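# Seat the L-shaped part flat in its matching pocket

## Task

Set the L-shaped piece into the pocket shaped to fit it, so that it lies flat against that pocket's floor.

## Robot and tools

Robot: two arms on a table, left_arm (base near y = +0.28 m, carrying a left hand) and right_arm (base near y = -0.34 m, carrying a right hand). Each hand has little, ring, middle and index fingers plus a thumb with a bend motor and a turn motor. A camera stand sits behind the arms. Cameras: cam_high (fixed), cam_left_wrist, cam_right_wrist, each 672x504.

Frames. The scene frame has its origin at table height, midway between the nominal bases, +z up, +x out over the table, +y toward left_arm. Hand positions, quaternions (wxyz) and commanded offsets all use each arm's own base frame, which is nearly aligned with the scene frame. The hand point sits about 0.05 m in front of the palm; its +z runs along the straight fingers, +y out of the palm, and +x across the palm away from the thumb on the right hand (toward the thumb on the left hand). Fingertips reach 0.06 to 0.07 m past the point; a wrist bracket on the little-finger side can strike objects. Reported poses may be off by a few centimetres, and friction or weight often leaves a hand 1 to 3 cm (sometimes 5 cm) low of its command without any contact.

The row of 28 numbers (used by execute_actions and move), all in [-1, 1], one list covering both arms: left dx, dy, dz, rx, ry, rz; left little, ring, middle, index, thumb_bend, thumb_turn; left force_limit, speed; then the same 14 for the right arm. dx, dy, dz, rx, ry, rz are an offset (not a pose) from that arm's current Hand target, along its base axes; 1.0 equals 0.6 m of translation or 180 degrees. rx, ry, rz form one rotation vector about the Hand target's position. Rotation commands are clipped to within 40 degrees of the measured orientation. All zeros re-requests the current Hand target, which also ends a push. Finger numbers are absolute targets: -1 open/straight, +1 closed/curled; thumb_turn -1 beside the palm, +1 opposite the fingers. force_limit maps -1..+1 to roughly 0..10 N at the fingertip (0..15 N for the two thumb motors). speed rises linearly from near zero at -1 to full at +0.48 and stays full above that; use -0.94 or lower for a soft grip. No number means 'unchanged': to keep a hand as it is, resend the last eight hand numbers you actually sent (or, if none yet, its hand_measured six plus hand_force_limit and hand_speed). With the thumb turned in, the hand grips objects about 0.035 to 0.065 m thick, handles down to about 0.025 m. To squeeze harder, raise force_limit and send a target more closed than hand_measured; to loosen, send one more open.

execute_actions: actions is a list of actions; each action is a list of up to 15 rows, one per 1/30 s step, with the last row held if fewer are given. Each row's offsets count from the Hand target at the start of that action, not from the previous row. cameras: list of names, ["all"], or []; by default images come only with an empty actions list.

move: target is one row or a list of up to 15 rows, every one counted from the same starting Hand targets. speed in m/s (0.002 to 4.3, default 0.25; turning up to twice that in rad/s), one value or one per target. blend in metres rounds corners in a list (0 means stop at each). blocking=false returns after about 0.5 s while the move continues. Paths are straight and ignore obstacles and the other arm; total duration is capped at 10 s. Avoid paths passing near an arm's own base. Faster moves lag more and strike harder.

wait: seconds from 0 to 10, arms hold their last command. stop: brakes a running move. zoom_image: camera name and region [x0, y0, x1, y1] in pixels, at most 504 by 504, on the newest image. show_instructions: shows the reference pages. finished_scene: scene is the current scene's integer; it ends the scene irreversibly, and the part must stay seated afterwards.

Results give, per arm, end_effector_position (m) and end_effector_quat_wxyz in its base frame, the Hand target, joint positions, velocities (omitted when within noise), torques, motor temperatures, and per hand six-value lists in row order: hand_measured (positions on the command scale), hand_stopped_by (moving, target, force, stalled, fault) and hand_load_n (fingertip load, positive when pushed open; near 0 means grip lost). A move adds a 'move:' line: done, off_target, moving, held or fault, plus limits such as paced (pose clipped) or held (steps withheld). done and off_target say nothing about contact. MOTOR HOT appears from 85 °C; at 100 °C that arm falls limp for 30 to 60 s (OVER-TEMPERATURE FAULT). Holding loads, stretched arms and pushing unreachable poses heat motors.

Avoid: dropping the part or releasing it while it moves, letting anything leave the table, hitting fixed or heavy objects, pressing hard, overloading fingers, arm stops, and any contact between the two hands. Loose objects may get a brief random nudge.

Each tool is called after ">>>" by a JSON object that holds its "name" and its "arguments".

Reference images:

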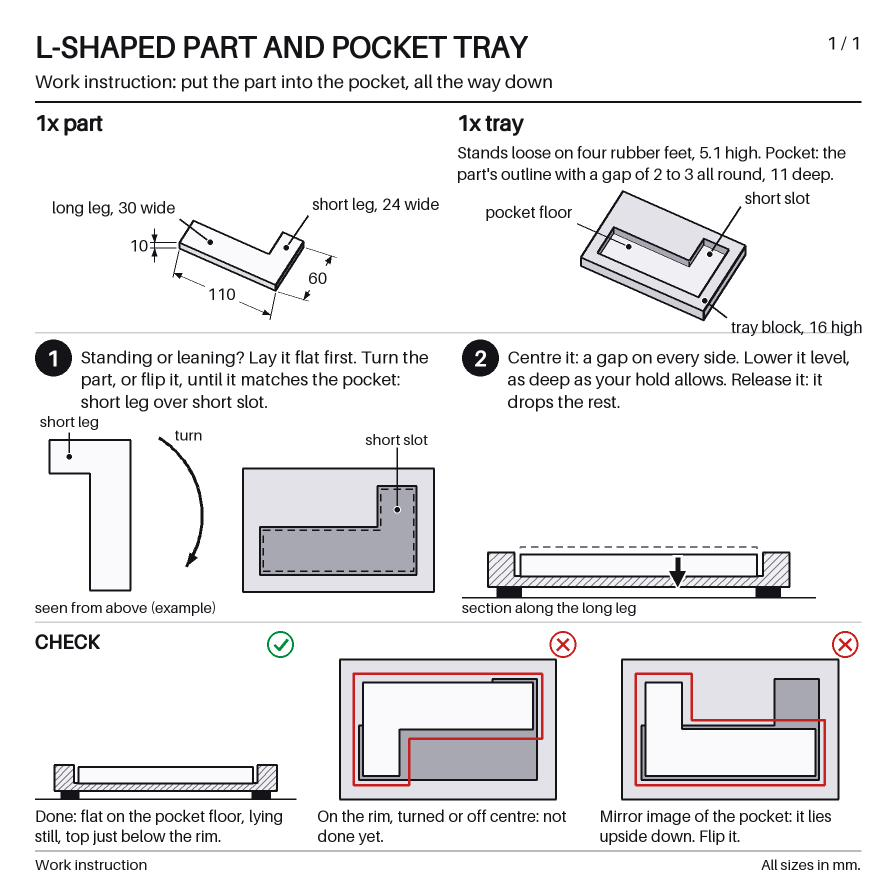

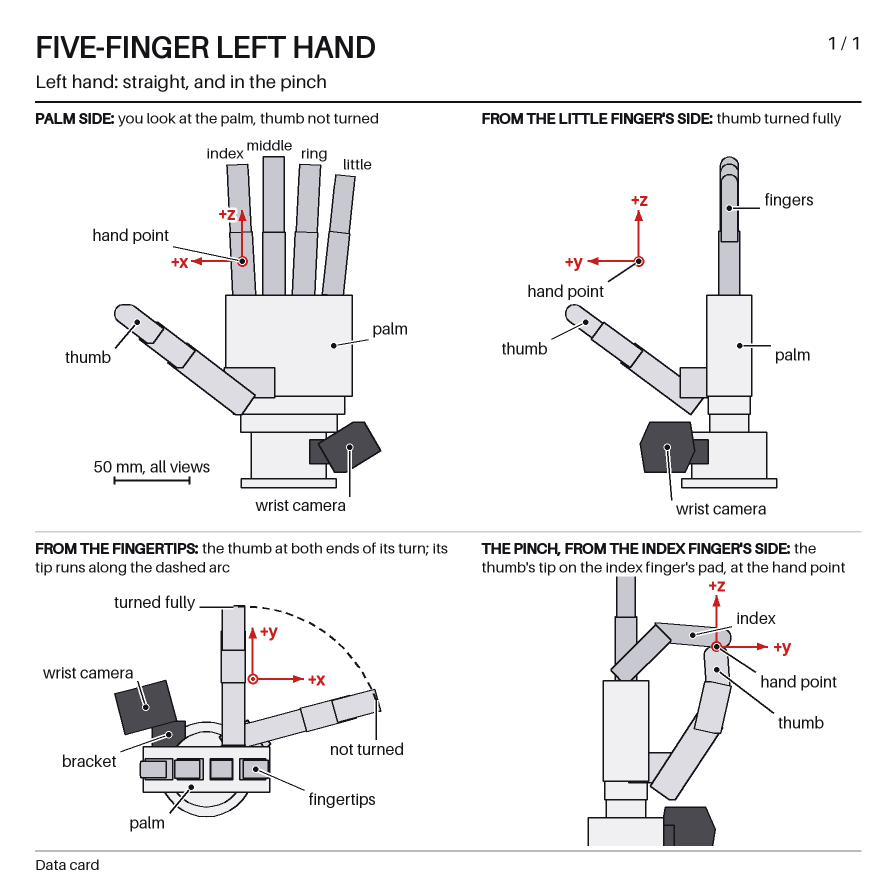

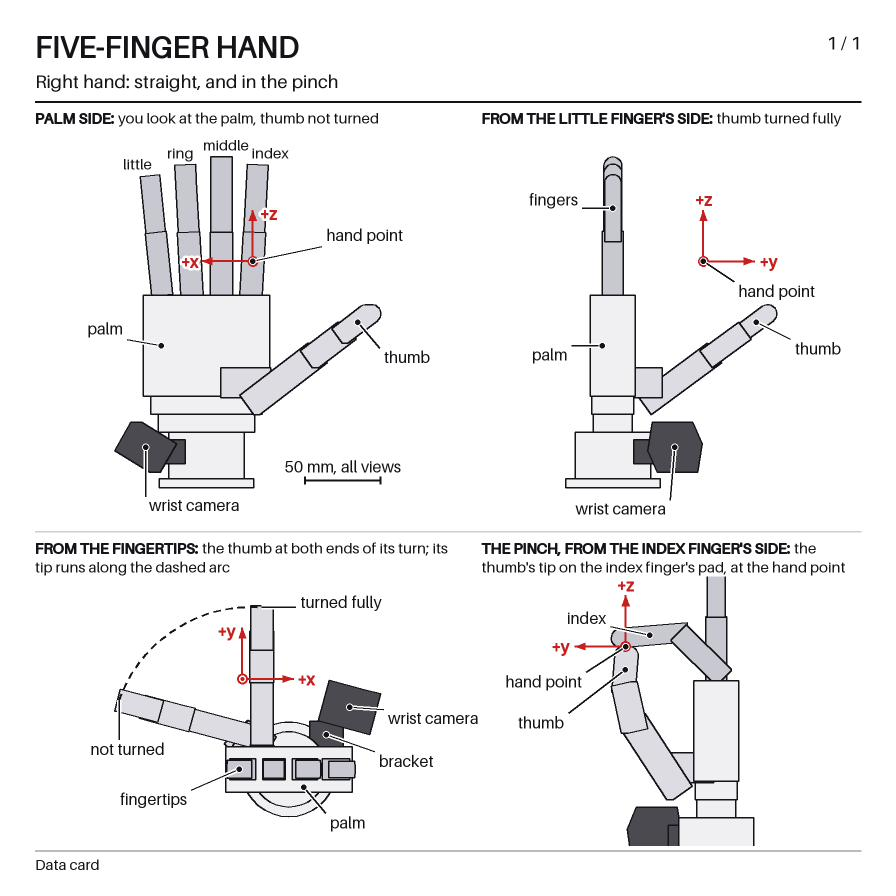

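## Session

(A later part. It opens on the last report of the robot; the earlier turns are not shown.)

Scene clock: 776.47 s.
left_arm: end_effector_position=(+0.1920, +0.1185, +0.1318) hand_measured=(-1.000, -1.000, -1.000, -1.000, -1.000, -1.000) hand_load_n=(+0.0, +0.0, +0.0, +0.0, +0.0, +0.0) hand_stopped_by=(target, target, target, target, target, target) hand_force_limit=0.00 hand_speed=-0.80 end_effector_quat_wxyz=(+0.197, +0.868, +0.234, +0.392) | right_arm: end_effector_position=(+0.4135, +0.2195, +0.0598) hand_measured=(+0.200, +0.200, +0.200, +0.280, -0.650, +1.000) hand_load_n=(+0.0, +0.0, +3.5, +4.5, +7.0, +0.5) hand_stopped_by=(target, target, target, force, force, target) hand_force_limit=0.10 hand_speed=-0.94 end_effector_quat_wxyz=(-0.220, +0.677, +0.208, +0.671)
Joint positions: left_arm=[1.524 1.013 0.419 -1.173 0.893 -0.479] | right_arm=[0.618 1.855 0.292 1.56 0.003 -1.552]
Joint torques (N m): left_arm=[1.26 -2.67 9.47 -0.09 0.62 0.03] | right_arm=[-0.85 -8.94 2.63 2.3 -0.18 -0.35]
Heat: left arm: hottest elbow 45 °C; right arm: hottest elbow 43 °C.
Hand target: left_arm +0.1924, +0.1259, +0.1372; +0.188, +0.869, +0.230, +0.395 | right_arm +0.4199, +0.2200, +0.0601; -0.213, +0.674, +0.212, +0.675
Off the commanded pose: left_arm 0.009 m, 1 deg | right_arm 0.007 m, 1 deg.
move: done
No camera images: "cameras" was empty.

>>> {"name": "move", "arguments": {"target": [0,0,0,0,0,0,-1,-1,-1,-1,-1,-1,0,-0.8,0.1333,0.0333,-0.02,0,0,0,0.2,0.2,0.2,0.4,0.0,1,0.1,-0.94], "cameras": ["cam_high","cam_right_wrist"], "speed": 0.15}}

>>> {"name": "zoom_image", "arguments": {"camera": "cam_high", "region": [330, 100, 430, 200]}}

Scene clock: 781.37 s.
left_arm: end_effector_position=(+0.1920, +0.1185, +0.1318) hand_measured=(-1.000, -1.000, -1.000, -1.000, -1.000, -1.000) hand_load_n=(+0.0, +0.0, +0.0, +0.0, +0.0, +0.0) hand_stopped_by=(target, target, target, target, target, target) hand_force_limit=0.00 hand_speed=-0.80 end_effector_quat_wxyz=(+0.197, +0.868, +0.234, +0.392) | right_arm: end_effector_position=(+0.4913, +0.2403, +0.0495) hand_measured=(+0.200, +0.200, +0.200, +0.280, -0.650, +1.000) hand_load_n=(+0.0, +0.0, +3.5, +4.0, +7.5, +0.5) hand_stopped_by=(target, target, target, force, force, target) hand_force_limit=0.10 hand_speed=-0.94 end_effector_quat_wxyz=(-0.221, +0.675, +0.208, +0.672)
Joint positions: left_arm=[1.524 1.013 0.419 -1.173 0.893 -0.479] | right_arm=[0.536 1.937 0.502 1.437 -0.081 -1.552]
Joint torques (N m): left_arm=[1.32 -2.73 9.48 -0.09 0.63 0.04] | right_arm=[-0.67 -11.05 3.75 1.81 -0.18 -0.36]
Heat: left arm: hottest elbow 45 °C; right arm: hottest elbow 43 °C.
Hand target: left_arm +0.1924, +0.1259, +0.1372; +0.188, +0.869, +0.230, +0.395 | right_arm +0.5000, +0.2401, +0.0482; -0.213, +0.674, +0.212, +0.675
Off the commanded pose: left_arm 0.009 m, 1 deg | right_arm 0.009 m, 1 deg.
move: done
camera_calibration:
cam_right_wrist: T_world_to_cam=[[0.54615, -0.813839, 0.19846, -0.0843858], [-0.33793, -0.43083, -0.836772, 0.311147], [0.766501, 0.389938, -0.510319, -0.327168], [0, 0, 0, 1]] pos_world=[0.402008, 0.19295, 0.110147]
Images, in order (width x height): cam_high 672x504, cam_right_wrist 672x504.

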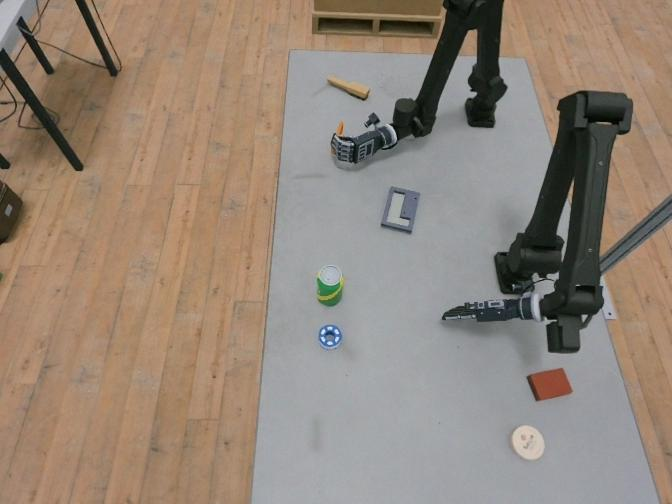

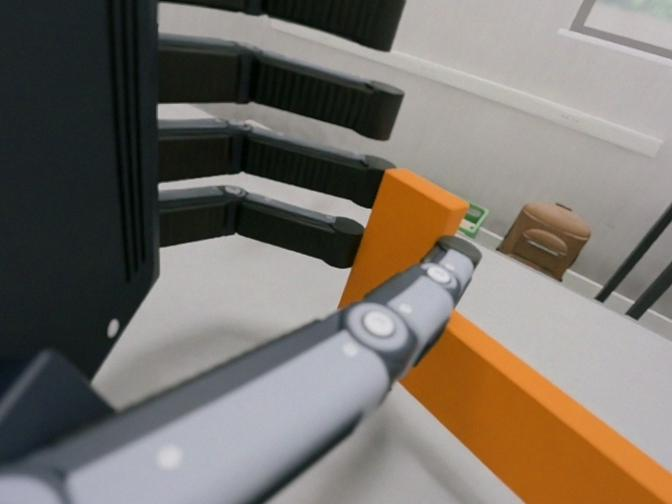

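Scaled by 5.040 from the camera's 672x504 image, which has a finer 960x720 frame.

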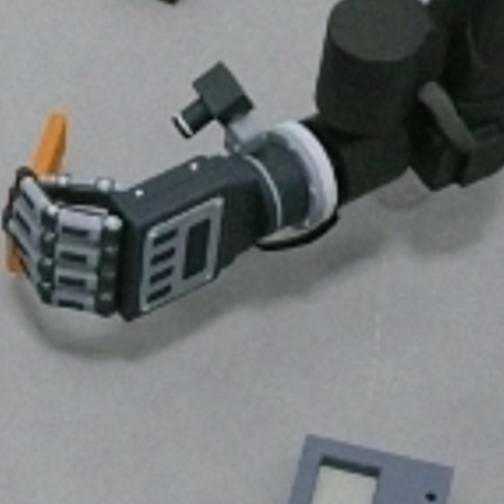

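>>> {"name": "move", "arguments": {"target": [0,0,0,0,0,0,-1,-1,-1,-1,-1,-1,0,-0.8,0,0,-0.022,0,0,0,0.2,0.2,0.2,0.4,0.0,1,0.1,-0.94], "cameras": [], "speed": 0.04}}

>>> {"name": "move", "arguments": {"target": [0,0,0,0,0,0,-1,-1,-1,-1,-1,-1,0,-0.8,0,0,-0.012,0,0,0,0.2,0.2,0.2,0.4,0.0,1,0.1,-0.94], "cameras": ["cam_right_wrist","cam_high"], "speed": 0.03}}

>>> {"name": "zoom_image", "arguments": {"camera": "cam_high", "region": [310, 100, 410, 200]}}

Scene clock: 786.70 s.
left_arm: end_effector_position=(+0.1920, +0.1185, +0.1318) hand_measured=(-1.000, -1.000, -1.000, -1.000, -1.000, -1.000) hand_load_n=(+0.0, +0.0, +0.0, +0.0, +0.0, +0.0) hand_stopped_by=(target, target, target, target, target, target) hand_force_limit=0.00 hand_speed=-0.80 end_effector_quat_wxyz=(+0.197, +0.868, +0.234, +0.392) | right_arm: end_effector_position=(+0.4913, +0.2402, +0.0299) hand_measured=(+0.200, +0.200, +0.200, +0.280, -0.650, +1.000) hand_load_n=(+0.0, +0.0, +3.5, +4.5, +7.5, +0.5) hand_stopped_by=(target, target, target, force, force, target) hand_force_limit=0.10 hand_speed=-0.94 end_effector_quat_wxyz=(-0.219, +0.684, +0.210, +0.664)
Joint positions: left_arm=[1.524 1.013 0.419 -1.173 0.893 -0.479] | right_arm=[0.536 1.99 0.512 1.455 -0.081 -1.552]
Joint torques (N m): left_arm=[1.32 -2.78 9.46 -0.06 0.62 0.04] | right_arm=[-0.79 -11.4 3.36 2.77 -0.17 -0.37]
Heat: left arm: hottest elbow 45 °C; right arm: hottest elbow 42 °C.
Hand target: left_arm +0.1924, +0.1259, +0.1372; +0.188, +0.869, +0.230, +0.395 | right_arm +0.4999, +0.2401, +0.0349; -0.213, +0.674, +0.212, +0.675
Off the commanded pose: left_arm 0.009 m, 1 deg | right_arm 0.010 m, 2 deg.
move: done
No camera images: "cameras" was empty.

Scene clock: 787.57 s.
left_arm: end_effector_position=(+0.1920, +0.1185, +0.1318) hand_measured=(-1.000, -1.000, -1.000, -1.000, -1.000, -1.000) hand_load_n=(-0.5, +0.0, +0.0, +0.0, +0.0, +0.0) hand_stopped_by=(target, target, target, target, target, target) hand_force_limit=0.00 hand_speed=-0.80 end_effector_quat_wxyz=(+0.197, +0.868, +0.234, +0.392) | right_arm: end_effector_position=(+0.4931, +0.2412, +0.0283) hand_measured=(+0.200, +0.200, +0.200, +0.280, -0.650, +1.000) hand_load_n=(+0.0, +0.0, +3.5, +4.0, +7.5, +0.5) hand_stopped_by=(target, target, target, force, force, target) hand_force_limit=0.10 hand_speed=-0.94 end_effector_quat_wxyz=(-0.218, +0.678, +0.211, +0.669)
Joint positions: left_arm=[1.524 1.013 0.419 -1.173 0.893 -0.479] | right_arm=[0.536 2.014 0.52 1.484 -0.081 -1.558]
Joint torques (N m): left_arm=[1.38 -2.67 9.47 -0.09 0.62 0.03] | right_arm=[-0.67 -11.16 3.14 2.59 -0.18 -0.31]
Heat: left arm: hottest elbow 45 °C; right arm: hottest elbow 42 °C.
Hand target: left_arm +0.1924, +0.1259, +0.1372; +0.188, +0.869, +0.230, +0.395 | right_arm +0.4999, +0.2400, +0.0276; -0.213, +0.674, +0.213, +0.675
Off the commanded pose: left_arm 0.009 m, 1 deg | right_arm 0.007 m, 1 deg.
move: done
camera_calibration:
cam_right_wrist: T_world_to_cam=[[0.547685, -0.811385, 0.204196, -0.0818565], [-0.342779, -0.440228, -0.829881, 0.298903], [0.763245, 0.384519, -0.519232, -0.336484], [0, 0, 0, 1]] pos_world=[0.404109, 0.194553, 0.0900549]
Images, in order (width x height): cam_high 672x504, cam_right_wrist 672x504.

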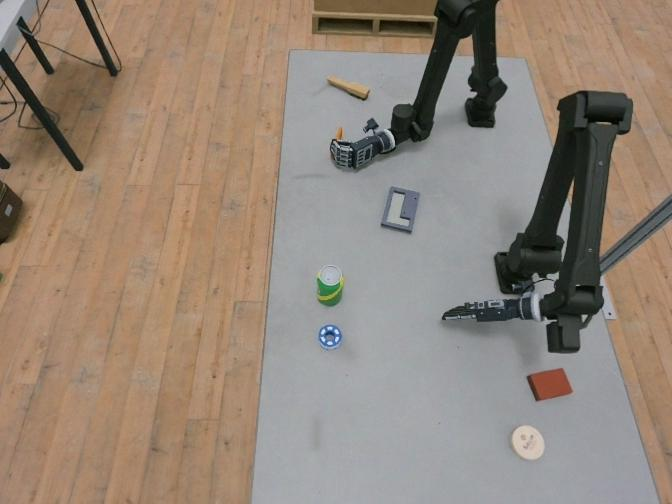

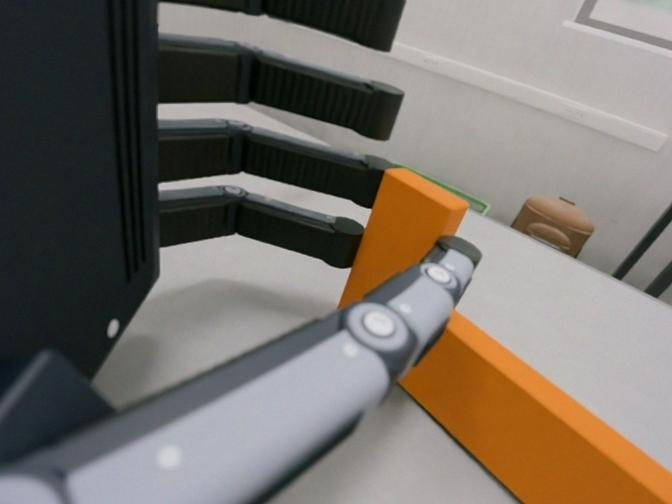

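Scaled by 5.040 from the camera's 672x504 image, which has a finer 960x720 frame.

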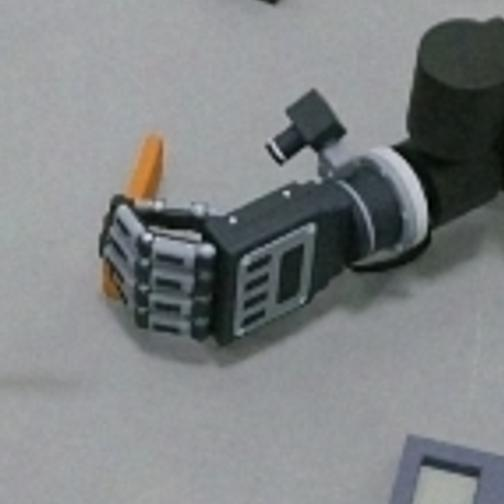

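>>> {"name": "move", "arguments": {"target": [0,0,0,0,0,0,-1,-1,-1,-1,-1,-1,0,-0.8,0,0,-0.012,0,0,0,0.2,0.2,0.2,0.4,0.0,1,0.1,-0.94], "cameras": ["cam_right_wrist"], "speed": 0.03}}

>>> {"name": "zoom_image", "arguments": {"camera": "cam_right_wrist", "region": [330, 300, 672, 504]}}

Scene clock: 792.97 s.
left_arm: end_effector_position=(+0.1920, +0.1185, +0.1318) hand_measured=(-1.000, -1.000, -1.000, -1.000, -1.000, -1.000) hand_load_n=(+0.0, +0.0, +0.0, +0.0, +0.0, +0.0) hand_stopped_by=(target, target, target, target, target, target) hand_force_limit=0.00 hand_speed=-0.80 end_effector_quat_wxyz=(+0.197, +0.868, +0.234, +0.392) | right_arm: end_effector_position=(+0.4952, +0.2421, +0.0279) hand_measured=(+0.200, +0.200, +0.200, +0.280, -0.650, +1.000) hand_load_n=(+0.0, +0.0, +3.5, +4.0, +7.5, +0.0) hand_stopped_by=(target, target, target, force, force, target) hand_force_limit=0.10 hand_speed=-0.94 end_effector_quat_wxyz=(-0.217, +0.672, +0.213, +0.676)
Joint positions: left_arm=[1.524 1.013 0.419 -1.173 0.893 -0.479] | right_arm=[0.536 2.036 0.529 1.515 -0.081 -1.567]
Joint torques (N m): left_arm=[1.32 -2.73 9.46 -0.08 0.63 0.03] | right_arm=[-0.67 -10.7 2.8 2.48 -0.19 -0.23]
Heat: left arm: hottest elbow 45 °C; right arm: hottest elbow 42 °C.
Hand target: left_arm +0.1924, +0.1259, +0.1372; +0.188, +0.869, +0.230, +0.395 | right_arm +0.4999, +0.2401, +0.0206; -0.213, +0.674, +0.212, +0.675
Off the commanded pose: left_arm 0.009 m, 1 deg | right_arm 0.009 m, 0 deg.
move: done
camera_calibration:
cam_right_wrist: T_world_to_cam=[[0.543664, -0.811749, 0.213293, -0.0803987], [-0.326774, -0.438799, -0.837063, 0.291623], [0.773077, 0.385382, -0.503817, -0.344209], [0, 0, 0, 1]] pos_world=[0.405105, 0.195352, 0.0878373]
Images, in order (width x height): cam_right_wrist 672x504.

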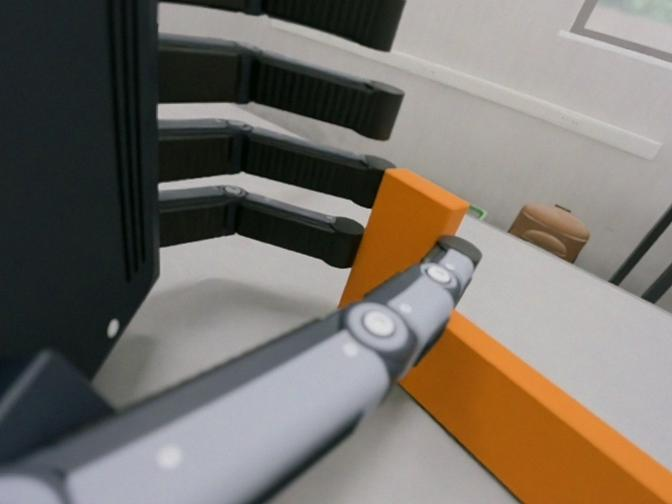

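Scaled by 1.474 from the camera's 672x504 image, which has a finer 960x720 frame.

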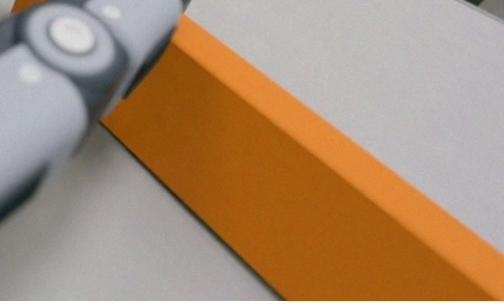

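>>> {"name": "move", "arguments": {"target": [0,0,0,0,0,0,-1,-1,-1,-1,-1,-1,0,-0.8,0,0,0.008,0,0,0,0.2,0.2,0.2,0.2,-1,1,0.1,-0.8], "speed": 0.03, "cameras": ["cam_right_wrist","cam_high"]}}

Scene clock: 831.80 s.
left_arm: end_effector_position=(+0.1920, +0.1185, +0.1318) hand_measured=(-1.000, -1.000, -1.000, -1.000, -1.000, -1.000) hand_load_n=(+0.0, +0.0, +0.0, +0.0, +0.0, +0.0) hand_stopped_by=(target, target, target, target, target, target) hand_force_limit=0.00 hand_speed=-0.80 end_effector_quat_wxyz=(+0.197, +0.868, +0.234, +0.392) | right_arm: end_effector_position=(+0.4948, +0.2420, +0.0259) hand_measured=(+0.200, +0.200, +0.200, +0.200, -1.000, +1.000) hand_load_n=(+0.0, +0.0, +0.0, +0.0, +0.0, +0.0) hand_stopped_by=(target, target, target, target, target, target) hand_force_limit=0.10 hand_speed=-0.80 end_effector_quat_wxyz=(-0.217, +0.673, +0.213, +0.674)
Joint positions: left_arm=[1.524 1.013 0.419 -1.173 0.893 -0.479] | right_arm=[0.536 2.04 0.529 1.515 -0.082 -1.567]
Joint torques (N m): left_arm=[1.26 -2.73 9.47 -0.06 0.62 0.04] | right_arm=[-0.91 -12.45 2.52 1.88 -0.16 -0.23]
Motor temperatures (°C): left_arm=[34 25 45 29 33 24] | right_arm=[32 32 40 30 25 28]
Heat: left arm: hottest elbow 45 °C; right arm: hottest elbow 40 °C.
Hand target: left_arm +0.1924, +0.1259, +0.1372; +0.188, +0.869, +0.230, +0.395 | right_arm +0.4999, +0.2401, +0.0252; -0.213, +0.674, +0.212, +0.675
Off the commanded pose: left_arm 0.009 m, 1 deg | right_arm 0.005 m, 0 deg.
move: done
camera_calibration:
cam_right_wrist: T_world_to_cam=[[0.544681, -0.811105, 0.213143, -0.0804534], [-0.329265, -0.440574, -0.835152, 0.291329], [0.771302, 0.384711, -0.507041, -0.343782], [0, 0, 0, 1]] pos_world=[0.404906, 0.195352, 0.0861406]
Images, in order (width x height): cam_high 672x504, cam_right_wrist 672x504.

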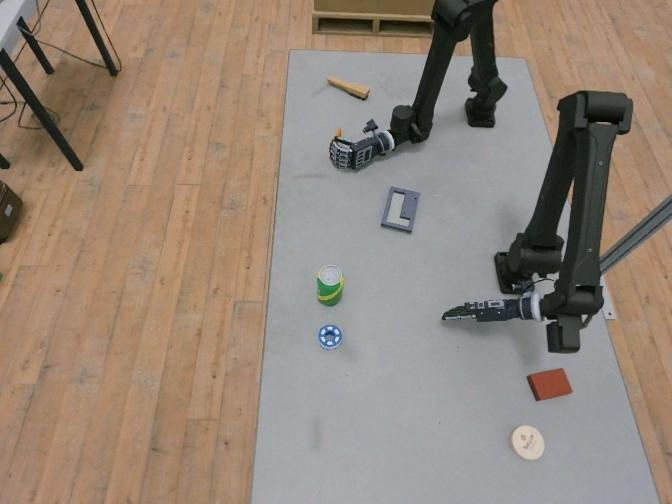

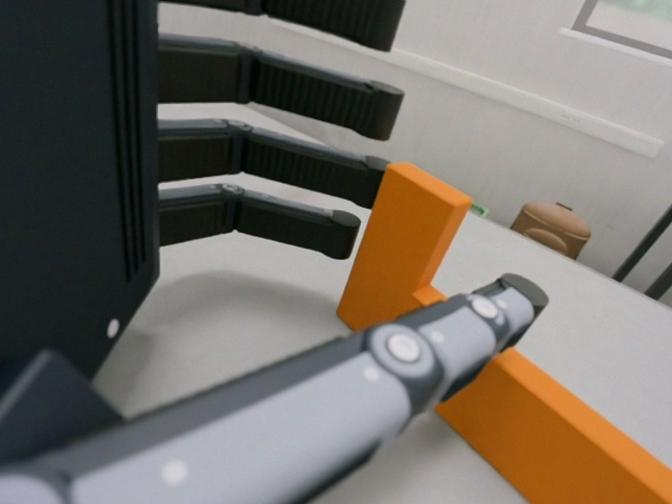

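>>> {"name": "move", "arguments": {"target": [[0,0,0,0,0,0,-1,-1,-1,-1,-1,-1,0,-0.8,0,0,0,0,0,0,-1,-1,-1,-1,-1,1,0.1,-0.4],[0,0,0,0,0,0,-1,-1,-1,-1,-1,-1,0,-0.8,-0.12,0.03,0.05,0,0,0,-1,-1,-1,-1,-1,1,0.1,-0.4],[0,0,0,0,0,0,-1,-1,-1,-1,-1,-1,0,-0.8,-0.12,0.03,0.25,0,0,0,-1,-1,-1,-1,-1,1,0.1,-0.4]], "speed": [0.08,0.08,0.15], "cameras": ["cam_right_wrist","cam_high"]}}

Scene clock: 846.63 s.
left_arm: end_effector_position=(+0.1920, +0.1185, +0.1318) hand_measured=(-1.000, -1.000, -1.000, -1.000, -1.000, -1.000) hand_load_n=(+0.0, +0.0, +0.0, +0.0, +0.0, +0.0) hand_stopped_by=(target, target, target, target, target, target) hand_force_limit=0.00 hand_speed=-0.80 end_effector_quat_wxyz=(+0.197, +0.868, +0.234, +0.392) | right_arm: end_effector_position=(+0.4219, +0.2487, +0.1599) hand_measured=(-1.000, -1.000, -1.000, -1.000, -1.000, +1.000) hand_load_n=(+0.0, +0.0, +0.0, +0.0, +0.0, +0.5) hand_stopped_by=(target, target, target, target, target, target) hand_force_limit=0.10 hand_speed=-0.40 end_effector_quat_wxyz=(-0.209, +0.684, +0.213, +0.666)
Joint positions: left_arm=[1.524 1.013 0.419 -1.173 0.893 -0.479] | right_arm=[0.689 1.359 0.381 0.952 0.083 -1.567]
Joint torques (N m): left_arm=[1.38 -2.78 9.48 -0.06 0.62 0.03] | right_arm=[0.73 -8.35 7.24 1.99 0.09 -0.18]
Heat: left arm: hottest elbow 45 °C; right arm: hottest elbow 39 °C.
Hand target: left_arm +0.1924, +0.1259, +0.1372; +0.188, +0.869, +0.230, +0.395 | right_arm +0.4279, +0.2580, +0.1752; -0.213, +0.674, +0.212, +0.675
Off the commanded pose: left_arm 0.009 m, 1 deg | right_arm 0.019 m, 2 deg.
move: off_target (right_arm)
camera_calibration:
cam_right_wrist: T_world_to_cam=[[0.540575, -0.813173, 0.215706, -0.0620556], [-0.353378, -0.452154, -0.818951, 0.392637], [0.763481, 0.366479, -0.53178, -0.21037], [0, 0, 0, 1]] pos_world=[0.332909, 0.204167, 0.223066]
Images, in order (width x height): cam_high 672x504, cam_right_wrist 672x504.

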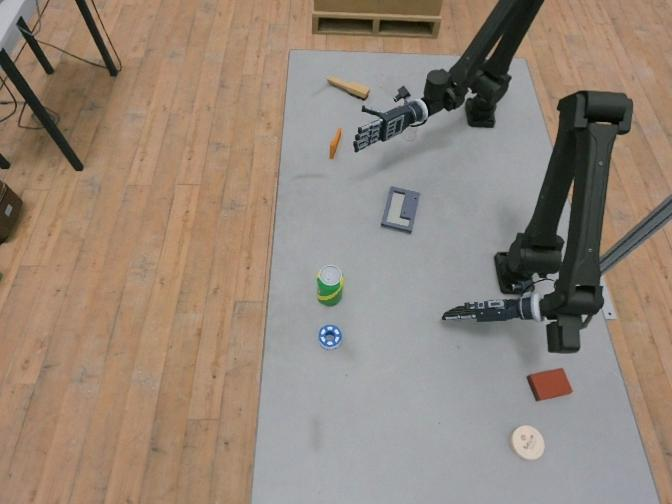

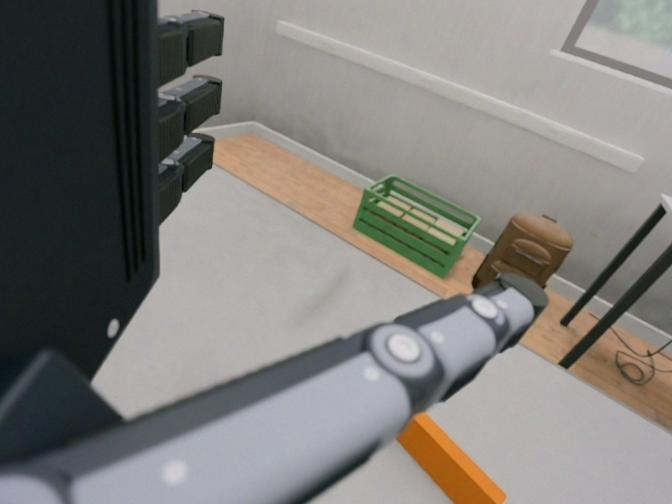

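>>> {"name": "move", "arguments": {"target": [[0,0,0,0,0,0,-1,-1,-1,-1,-1,-1,0,-0.8,0.0535,-0.0633,0.1247,0.456,0.297,-0.384,0.2,0.2,0.2,0.2,-1,-1,0.1,-0.2],[0,0,0,0,0,0,-1,-1,-1,-1,-1,-1,0,-0.8,0.2035,-0.0717,-0.05,0.456,0.297,-0.384,0.2,0.2,0.2,0.2,-1,-1,0.1,-0.2]], "speed": [0.4,0.2], "blend": [0.02,0], "cameras": ["cam_right_wrist","cam_high"]}}

Scene clock: 892.00 s.
left_arm: end_effector_position=(+0.1920, +0.1185, +0.1318) hand_measured=(-1.000, -1.000, -1.000, -1.000, -1.000, -1.000) hand_load_n=(+0.0, +0.0, +0.0, +0.0, +0.0, +0.0) hand_stopped_by=(target, target, target, target, target, target) hand_force_limit=0.00 hand_speed=-0.80 end_effector_quat_wxyz=(+0.197, +0.868, +0.234, +0.392) | right_arm: end_effector_position=(+0.5288, +0.2094, +0.1239) hand_measured=(+0.200, +0.200, +0.200, +0.200, -1.000, -1.000) hand_load_n=(+0.0, +0.0, +0.0, +0.5, +0.0, -0.5) hand_stopped_by=(target, target, target, target, target, target) hand_force_limit=0.10 hand_speed=-0.20 end_effector_quat_wxyz=(+0.230, -0.584, +0.717, -0.303)
Joint positions: left_arm=[1.524 1.013 0.419 -1.173 0.893 -0.479] | right_arm=[0.441 1.544 1.149 -0.52 0.458 0.488]
Joint torques (N m): left_arm=[1.32 -2.78 9.48 -0.08 0.63 0.03] | right_arm=[-0.56 -12.86 10.56 2.18 0.17 -0.31]
Heat: left arm: hottest elbow 46 °C; right arm: hottest elbow 44 °C.
Hand target: left_arm +0.1924, +0.1259, +0.1372; +0.188, +0.869, +0.230, +0.395 | right_arm +0.5500, +0.2151, +0.1454; +0.252, -0.578, +0.712, -0.310
Off the commanded pose: left_arm 0.009 m, 1 deg | right_arm 0.031 m, 3 deg.
move: off_target (right_arm)
camera_calibration:
cam_right_wrist: T_world_to_cam=[[-0.744911, -0.076404, -0.662775, 0.490335], [-0.302646, 0.924025, 0.233631, -0.0621665], [0.59457, 0.37462, -0.711439, -0.186745], [0, 0, 0, 1]] pos_world=[0.457474, 0.164865, 0.206649]
Images, in order (width x height): cam_high 672x504, cam_right_wrist 672x504.

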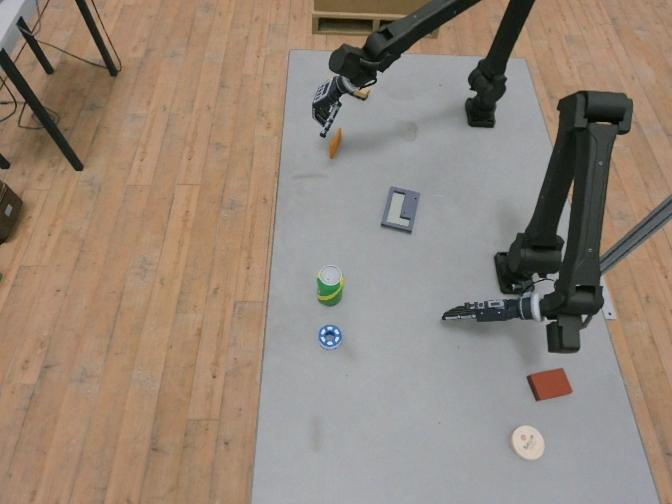

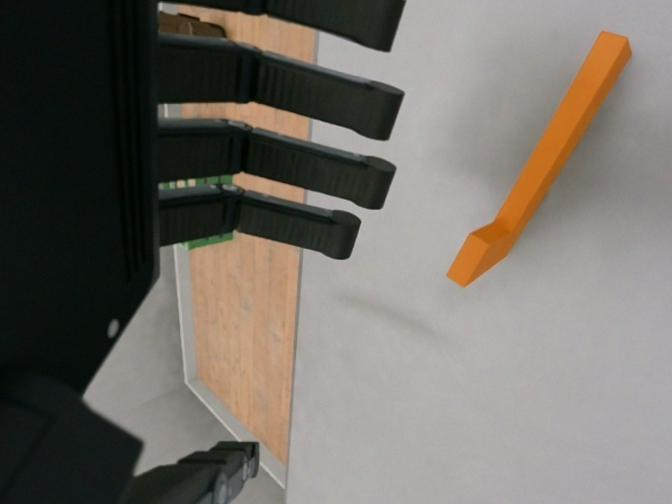

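>>> {"name": "move", "arguments": {"target": [0,0,0,0,0,0,-1,-1,-1,-1,-1,-1,0,-0.8,-0.008,0,-0.19,0,0,0,0.2,0.2,0.2,0.2,-1,-1,0.1,-0.2], "speed": 0.1, "cameras": ["cam_right_wrist"]}}

Scene clock: 904.93 s.
left_arm: end_effector_position=(+0.1920, +0.1185, +0.1318) hand_measured=(-1.000, -1.000, -1.000, -1.000, -1.000, -1.000) hand_load_n=(+0.0, +0.0, +0.0, +0.0, +0.0, +0.0) hand_stopped_by=(target, target, target, target, target, target) hand_force_limit=0.00 hand_speed=-0.80 end_effector_quat_wxyz=(+0.197, +0.868, +0.234, +0.392) | right_arm: end_effector_position=(+0.5447, +0.2169, +0.0380) hand_measured=(+0.200, +0.200, +0.200, +0.200, -1.000, -1.000) hand_load_n=(+0.0, +0.0, +0.0, +0.0, +0.0, -0.5) hand_stopped_by=(target, target, target, target, target, target) hand_force_limit=0.10 hand_speed=-0.20 end_effector_quat_wxyz=(+0.254, -0.574, +0.715, -0.309)
Joint positions: left_arm=[1.524 1.013 0.419 -1.173 0.893 -0.479] | right_arm=[0.441 1.681 1.038 -0.217 0.458 0.488]
Joint torques (N m): left_arm=[1.26 -2.73 9.46 -0.08 0.62 0.03] | right_arm=[-0.26 -13.39 6.01 2.3 0.25 -0.23]
Motor temperatures (°C): left_arm=[34 25 46 29 33 24] | right_arm=[32 33 47 30 25 28]
Heat: left arm: hottest elbow 46 °C; right arm: hottest elbow 47 °C.
Hand target: left_arm +0.1924, +0.1259, +0.1372; +0.188, +0.869, +0.230, +0.395 | right_arm +0.5451, +0.2151, +0.0312; +0.252, -0.578, +0.712, -0.310
Off the commanded pose: left_arm 0.009 m, 1 deg | right_arm 0.007 m, 1 deg.
move: done
camera_calibration:
cam_right_wrist: T_world_to_cam=[[-0.711048, -0.0604488, -0.70054, 0.425236], [-0.314451, 0.918456, 0.239915, -0.0368684], [0.628913, 0.390876, -0.672075, -0.283923], [0, 0, 0, 1]] pos_world=[0.469333, 0.170546, 0.115923]
Images, in order (width x height): cam_right_wrist 672x504.

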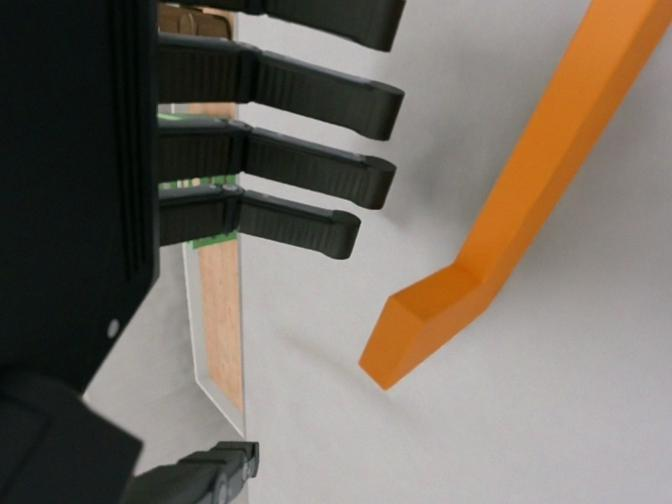

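>>> {"name": "move", "arguments": {"target": [[0,0,0,0,0,0,-1,-1,-1,-1,-1,-1,0,-0.8,0,0,-0.025,0,0,0,0.2,0.2,0.2,0.2,-1,-1,0.1,-0.2],[0,0,0,0,0,0,-1,-1,-1,-1,-1,-1,0,-0.8,-0.045,0.013,-0.025,0,0,0,0.2,0.2,0.2,0.2,-1,-1,0.1,-0.2]], "speed": [0.05,0.03], "cameras": ["cam_right_wrist"]}}

Scene clock: 915.47 s.
left_arm: end_effector_position=(+0.1920, +0.1185, +0.1318) hand_measured=(-1.000, -1.000, -1.000, -1.000, -1.000, -1.000) hand_load_n=(+0.0, +0.0, -0.5, +0.0, +0.0, +0.0) hand_stopped_by=(target, target, target, target, target, target) hand_force_limit=0.00 hand_speed=-0.80 end_effector_quat_wxyz=(+0.197, +0.868, +0.234, +0.392) | right_arm: end_effector_position=(+0.5203, +0.2175, +0.0133) hand_measured=(+0.200, +0.200, +0.200, +0.200, -1.000, -1.000) hand_load_n=(+0.0, +0.0, +0.0, +0.0, +0.0, +0.0) hand_stopped_by=(target, target, target, target, target, target) hand_force_limit=0.10 hand_speed=-0.20 end_effector_quat_wxyz=(+0.243, -0.583, +0.710, -0.311)
Joint positions: left_arm=[1.524 1.013 0.419 -1.173 0.893 -0.479] | right_arm=[0.468 1.684 0.97 -0.173 0.479 0.491]
Joint torques (N m): left_arm=[1.26 -2.78 9.48 -0.08 0.63 0.03] | right_arm=[0.85 -14.8 5.34 2.15 0.45 0]
Heat: left arm: hottest elbow 46 °C; right arm: hottest elbow 46 °C.
Hand target: left_arm +0.1924, +0.1259, +0.1372; +0.188, +0.869, +0.230, +0.395 | right_arm +0.5183, +0.2229, +0.0163; +0.252, -0.578, +0.712, -0.310
Off the commanded pose: left_arm 0.009 m, 1 deg | right_arm 0.007 m, 1 deg.
move: done
camera_calibration:
cam_right_wrist: T_world_to_cam=[[-0.722025, -0.0845927, -0.686676, 0.401504], [-0.320084, 0.920737, 0.223134, -0.036471], [0.613373, 0.380903, -0.691872, -0.274916], [0, 0, 0, 1]] pos_world=[0.446848, 0.172261, 0.0936343]
Images, in order (width x height): cam_right_wrist 672x504.

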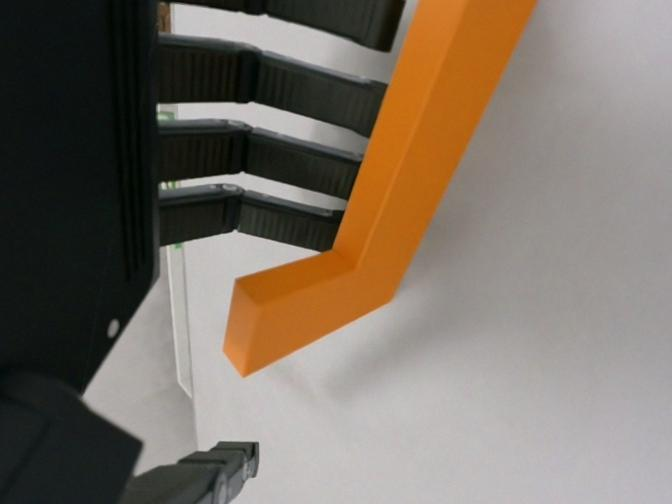

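>>> {"name": "move", "arguments": {"target": [[0,0,0,0,0,0,-1,-1,-1,-1,-1,-1,0,-0.8,0,-0.006,0.015,0,0,0,0.2,0.2,0.2,0.2,-1,-1,0.1,-0.2],[0,0,0,0,0,0,-1,-1,-1,-1,-1,-1,0,-0.8,-0.03,0.001,0.015,0,0,0,0.2,0.2,0.2,0.2,-1,-1,0.1,-0.2]], "speed": [0.05,0.03], "cameras": ["cam_right_wrist"]}}

Scene clock: 921.97 s.
left_arm: end_effector_position=(+0.1920, +0.1185, +0.1318) hand_measured=(-1.000, -1.000, -1.000, -1.000, -1.000, -1.000) hand_load_n=(+0.0, +0.0, +0.0, +0.0, +0.0, +0.0) hand_stopped_by=(target, target, target, target, target, target) hand_force_limit=0.00 hand_speed=-0.80 end_effector_quat_wxyz=(+0.197, +0.868, +0.234, +0.392) | right_arm: end_effector_position=(+0.5053, +0.2203, +0.0235) hand_measured=(+0.200, +0.200, +0.200, +0.200, -1.000, -1.000) hand_load_n=(+0.0, +0.0, +0.0, +0.0, +0.0, -0.5) hand_stopped_by=(target, target, target, target, target, target) hand_force_limit=0.10 hand_speed=-0.20 end_effector_quat_wxyz=(+0.250, -0.580, +0.709, -0.312)
Joint positions: left_arm=[1.524 1.013 0.419 -1.173 0.893 -0.479] | right_arm=[0.488 1.635 0.932 -0.176 0.491 0.508]
Joint torques (N m): left_arm=[1.32 -2.73 9.47 -0.08 0.62 0.04] | right_arm=[0.91 -14.39 5.6 1.43 0.47 -0.01]
Heat: left arm: hottest elbow 46 °C; right arm: hottest elbow 45 °C.
Hand target: left_arm +0.1924, +0.1259, +0.1372; +0.188, +0.869, +0.230, +0.395 | right_arm +0.5002, +0.2233, +0.0252; +0.252, -0.578, +0.712, -0.310
Off the commanded pose: left_arm 0.009 m, 1 deg | right_arm 0.006 m, 1 deg.
move: done
camera_calibration:
cam_right_wrist: T_world_to_cam=[[-0.711975, -0.0801454, -0.697616, 0.392102], [-0.32418, 0.918775, 0.2253, -0.0436327], [0.622895, 0.386561, -0.680126, -0.266039], [0, 0, 0, 1]] pos_world=[0.430737, 0.174354, 0.102427]
Images, in order (width x height): cam_right_wrist 672x504.

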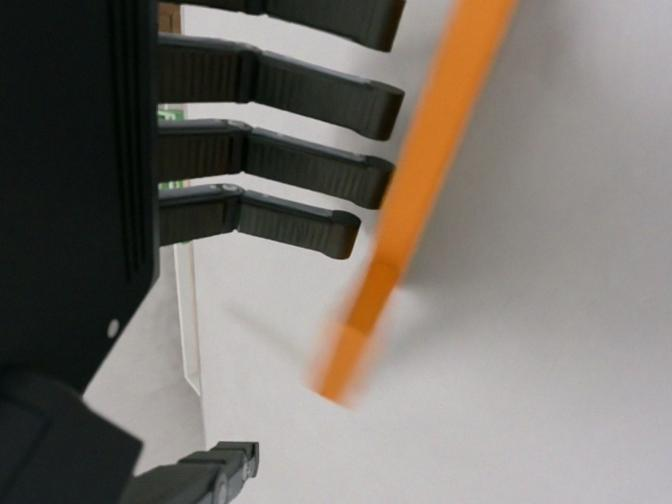

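>>> {"name": "wait", "arguments": {"seconds": 0.3, "cameras": ["cam_right_wrist"]}}

Scene clock: 923.87 s.
left_arm: end_effector_position=(+0.1920, +0.1185, +0.1318) hand_measured=(-1.000, -1.000, -1.000, -1.000, -1.000, -1.000) hand_load_n=(+0.0, +0.0, +0.0, +0.0, +0.0, +0.0) hand_stopped_by=(target, target, target, target, target, target) hand_force_limit=0.00 hand_speed=-0.80 end_effector_quat_wxyz=(+0.197, +0.868, +0.234, +0.392) | right_arm: end_effector_position=(+0.5054, +0.2204, +0.0235) hand_measured=(+0.200, +0.200, +0.200, +0.200, -1.000, -1.000) hand_load_n=(+0.0, +0.0, +0.5, +0.0, +0.0, +0.0) hand_stopped_by=(target, target, target, target, target, target) hand_force_limit=0.10 hand_speed=-0.20 end_effector_quat_wxyz=(+0.251, -0.580, +0.710, -0.312)
Joint positions: left_arm=[1.524 1.013 0.419 -1.173 0.893 -0.479] | right_arm=[0.488 1.635 0.932 -0.176 0.491 0.509]
Joint torques (N m): left_arm=[1.32 -2.78 9.48 -0.08 0.63 0.03] | right_arm=[0.79 -14.04 5.61 1.36 0.48 0.03]
Heat: left arm: hottest elbow 46 °C; right arm: hottest elbow 45 °C.
Hand target: left_arm +0.1924, +0.1259, +0.1372; +0.188, +0.869, +0.230, +0.395 | right_arm +0.5003, +0.2233, +0.0252; +0.252, -0.578, +0.712, -0.310
Off the commanded pose: left_arm 0.009 m, 1 deg | right_arm 0.006 m, 0 deg.
wait: 0.30 s; at rest from the start
camera_calibration:
cam_right_wrist: T_world_to_cam=[[-0.711932, -0.079383, -0.697748, 0.391971], [-0.323751, 0.918803, 0.2258, -0.0439655], [0.623168, 0.386651, -0.679825, -0.266242], [0, 0, 0, 1]] pos_world=[0.430736, 0.174454, 0.102426]
Images, in order (width x height): cam_right_wrist 672x504.

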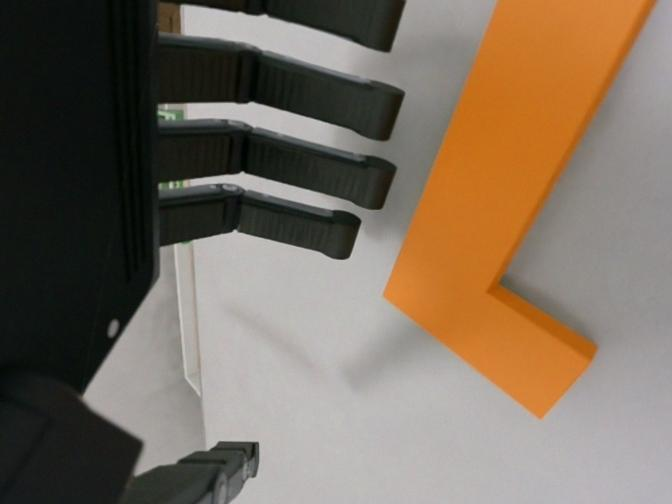

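>>> {"name": "move", "arguments": {"target": [[0,0,0,0,0,0,-1,-1,-1,-1,-1,-1,0,-0.8,0.005,-0.01,0.117,0,0,0,0.2,0.2,0.2,0.2,-1,-1,0.1,-0.2],[0,0,0,0,0,0,-1,-1,-1,-1,-1,-1,0,-0.8,-0.004,-0.027,0.117,0,0,0,0.2,0.2,0.2,0.2,-1,1,0.1,-0.2]], "speed": [0.12,0.1], "cameras": ["cam_right_wrist"]}}

Scene clock: 948.93 s.
left_arm: end_effector_position=(+0.1920, +0.1185, +0.1318) hand_measured=(-1.000, -1.000, -1.000, -1.000, -1.000, -1.000) hand_load_n=(+0.0, +0.0, +0.0, +0.0, +0.0, +0.0) hand_stopped_by=(target, target, target, target, target, target) hand_force_limit=0.00 hand_speed=-0.80 end_effector_quat_wxyz=(+0.197, +0.868, +0.234, +0.392) | right_arm: end_effector_position=(+0.4894, +0.2083, +0.0842) hand_measured=(+0.200, +0.200, +0.200, +0.200, -1.000, +1.000) hand_load_n=(+0.0, +0.0, +0.0, +0.0, +0.0, +0.0) hand_stopped_by=(target, target, target, target, target, target) hand_force_limit=0.10 hand_speed=-0.20 end_effector_quat_wxyz=(+0.243, -0.582, +0.713, -0.307)
Joint positions: left_arm=[1.524 1.013 0.419 -1.173 0.893 -0.479] | right_arm=[0.478 1.493 0.964 -0.367 0.479 0.509]
Joint torques (N m): left_arm=[1.26 -2.67 9.48 -0.06 0.62 0.03] | right_arm=[-0.73 -12.98 7.92 1.66 0.22 -0.22]
Heat: left arm: hottest elbow 46 °C; right arm: hottest elbow 44 °C.
Hand target: left_arm +0.1924, +0.1259, +0.1372; +0.188, +0.869, +0.230, +0.395 | right_arm +0.4978, +0.2073, +0.0956; +0.252, -0.578, +0.712, -0.310
Off the commanded pose: left_arm 0.009 m, 1 deg | right_arm 0.014 m, 1 deg.
move: off_target (right_arm); target 2's new numbers were sent with right_arm's hand 0.014 m and 1 deg from that target
camera_calibration:
cam_right_wrist: T_world_to_cam=[[-0.725793, -0.076965, -0.683594, 0.427031], [-0.316723, 0.919519, 0.232747, -0.0559072], [0.610664, 0.385437, -0.691757, -0.203096], [0, 0, 0, 1]] pos_world=[0.416252, 0.162555, 0.164435]
Images, in order (width x height): cam_right_wrist 672x504.

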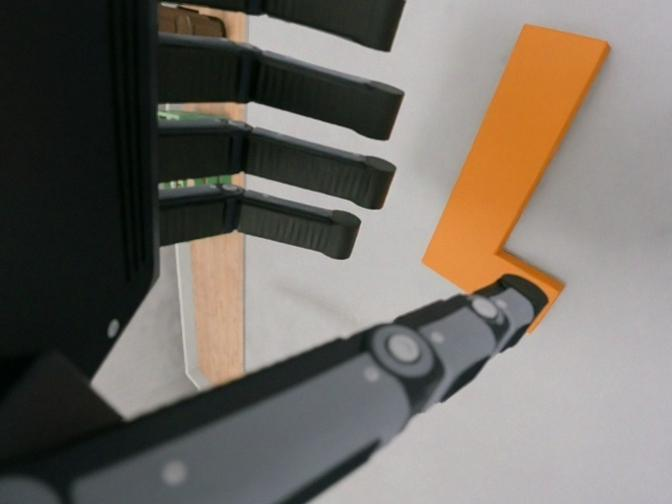

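>>> {"name": "move", "arguments": {"target": [0,0,0,0,0,0,-1,-1,-1,-1,-1,-1,0,-0.8,0.0037,-0.008,-0.1,0,0,0,0.2,0.2,0.2,0.2,-1,1,0.1,-0.2], "speed": 0.08, "cameras": ["cam_right_wrist"]}}

>>> {"name": "zoom_image", "arguments": {"camera": "cam_right_wrist", "region": [250, 0, 672, 400]}}

Scene clock: 960.70 s.
left_arm: end_effector_position=(+0.1920, +0.1185, +0.1318) hand_measured=(-1.000, -1.000, -1.000, -1.000, -1.000, -1.000) hand_load_n=(+0.0, +0.0, +0.0, +0.0, +0.0, +0.0) hand_stopped_by=(target, target, target, target, target, target) hand_force_limit=0.00 hand_speed=-0.80 end_effector_quat_wxyz=(+0.197, +0.868, +0.234, +0.392) | right_arm: end_effector_position=(+0.4987, +0.2077, +0.0424) hand_measured=(+0.200, +0.200, +0.200, +0.200, -1.000, +1.000) hand_load_n=(+0.5, +0.0, +0.0, +0.0, +0.0, +0.0) hand_stopped_by=(target, target, target, target, target, target) hand_force_limit=0.10 hand_speed=-0.20 end_effector_quat_wxyz=(+0.256, -0.574, +0.714, -0.308)
Joint positions: left_arm=[1.524 1.013 0.419 -1.173 0.893 -0.479] | right_arm=[0.466 1.57 0.909 -0.204 0.471 0.506]
Joint torques (N m): left_arm=[1.32 -2.73 9.47 -0.05 0.62 0.03] | right_arm=[-0.67 -11.81 5.86 2.37 0.17 -0.28]
Heat: left arm: hottest elbow 46 °C; right arm: hottest elbow 45 °C.
Hand target: left_arm +0.1924, +0.1259, +0.1372; +0.188, +0.869, +0.230, +0.395 | right_arm +0.5000, +0.2024, +0.0354; +0.252, -0.578, +0.712, -0.310
Off the commanded pose: left_arm 0.009 m, 1 deg | right_arm 0.009 m, 1 deg.
move: done
camera_calibration:
cam_right_wrist: T_world_to_cam=[[-0.709055, -0.0614682, -0.702469, 0.39451], [-0.317951, 0.917048, 0.240687, -0.0418738], [0.629404, 0.39401, -0.669781, -0.249467], [0, 0, 0, 1]] pos_world=[0.423431, 0.160943, 0.120121]
Images, in order (width x height): cam_right_wrist 672x504.

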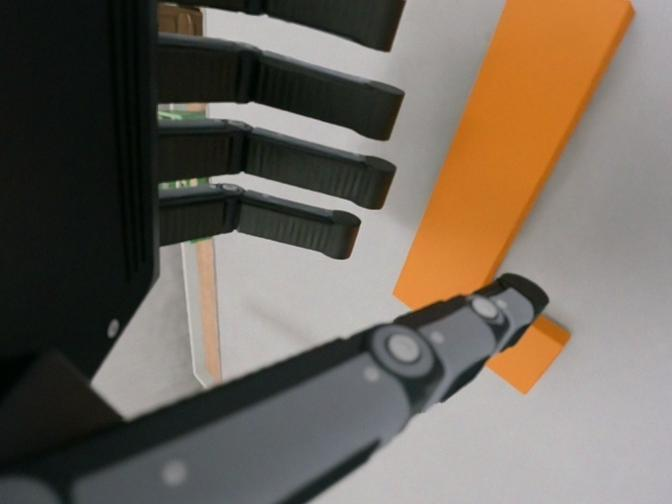

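Scaled by 1.194 from the camera's 672x504 image, which has a finer 960x720 frame.

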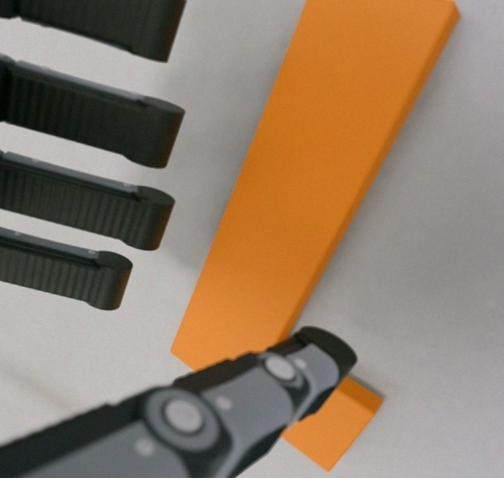

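>>> {"name": "move", "arguments": {"target": [0,0,0,0,0,0,-1,-1,-1,-1,-1,-1,0,-0.8,0.0033,-0.003,-0.0423,0,0,0,0.2,0.2,0.2,0.2,-1,1,0.1,-0.2], "speed": 0.05, "cameras": ["cam_right_wrist"]}}

>>> {"name": "zoom_image", "arguments": {"camera": "cam_right_wrist", "region": [250, 0, 672, 400]}}

Scene clock: 969.93 s.
left_arm: end_effector_position=(+0.1920, +0.1185, +0.1318) hand_measured=(-1.000, -1.000, -1.000, -1.000, -1.000, -1.000) hand_load_n=(+0.0, +0.0, +0.0, +0.0, +0.0, +0.0) hand_stopped_by=(target, target, target, target, target, target) hand_force_limit=0.00 hand_speed=-0.80 end_effector_quat_wxyz=(+0.197, +0.868, +0.234, +0.392) | right_arm: end_effector_position=(+0.5014, +0.2062, +0.0175) hand_measured=(+0.200, +0.200, +0.200, +0.200, -1.000, +1.000) hand_load_n=(+0.0, +0.0, +0.0, +0.0, +0.0, +0.0) hand_stopped_by=(target, target, target, target, target, target) hand_force_limit=0.10 hand_speed=-0.20 end_effector_quat_wxyz=(+0.257, -0.574, +0.714, -0.308)
Joint positions: left_arm=[1.524 1.013 0.419 -1.173 0.893 -0.479] | right_arm=[0.46 1.621 0.887 -0.128 0.468 0.501]
Joint torques (N m): left_arm=[1.26 -2.78 9.47 -0.08 0.62 0.03] | right_arm=[-0.97 -11.87 5.52 2.32 0.16 -0.28]
Heat: left arm: hottest elbow 46 °C; right arm: hottest elbow 44 °C.
Hand target: left_arm +0.1924, +0.1259, +0.1372; +0.188, +0.869, +0.230, +0.395 | right_arm +0.5021, +0.2007, +0.0101; +0.252, -0.578, +0.712, -0.310
Off the commanded pose: left_arm 0.009 m, 1 deg | right_arm 0.009 m, 1 deg.
move: done
camera_calibration:
cam_right_wrist: T_world_to_cam=[[-0.708334, -0.0611446, -0.703224, 0.378341], [-0.31828, 0.916886, 0.24087, -0.0335372], [0.630048, 0.394439, -0.668923, -0.267618], [0, 0, 0, 1]] pos_world=[0.42593, 0.159442, 0.0951209]
Images, in order (width x height): cam_right_wrist 672x504.

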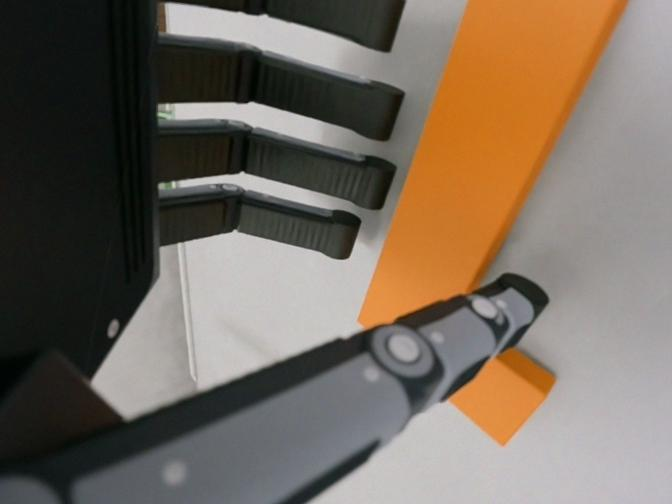

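Scaled by 1.194 from the camera's 672x504 image, which has a finer 960x720 frame.

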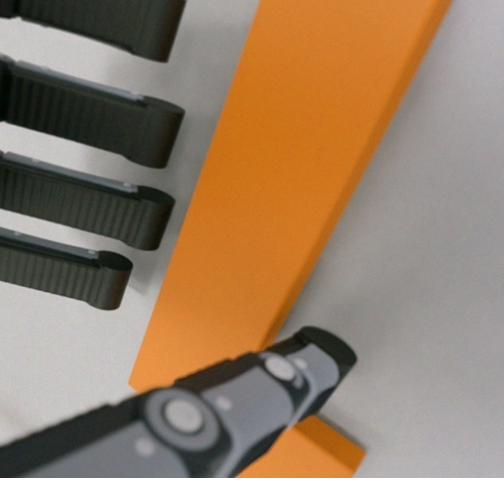

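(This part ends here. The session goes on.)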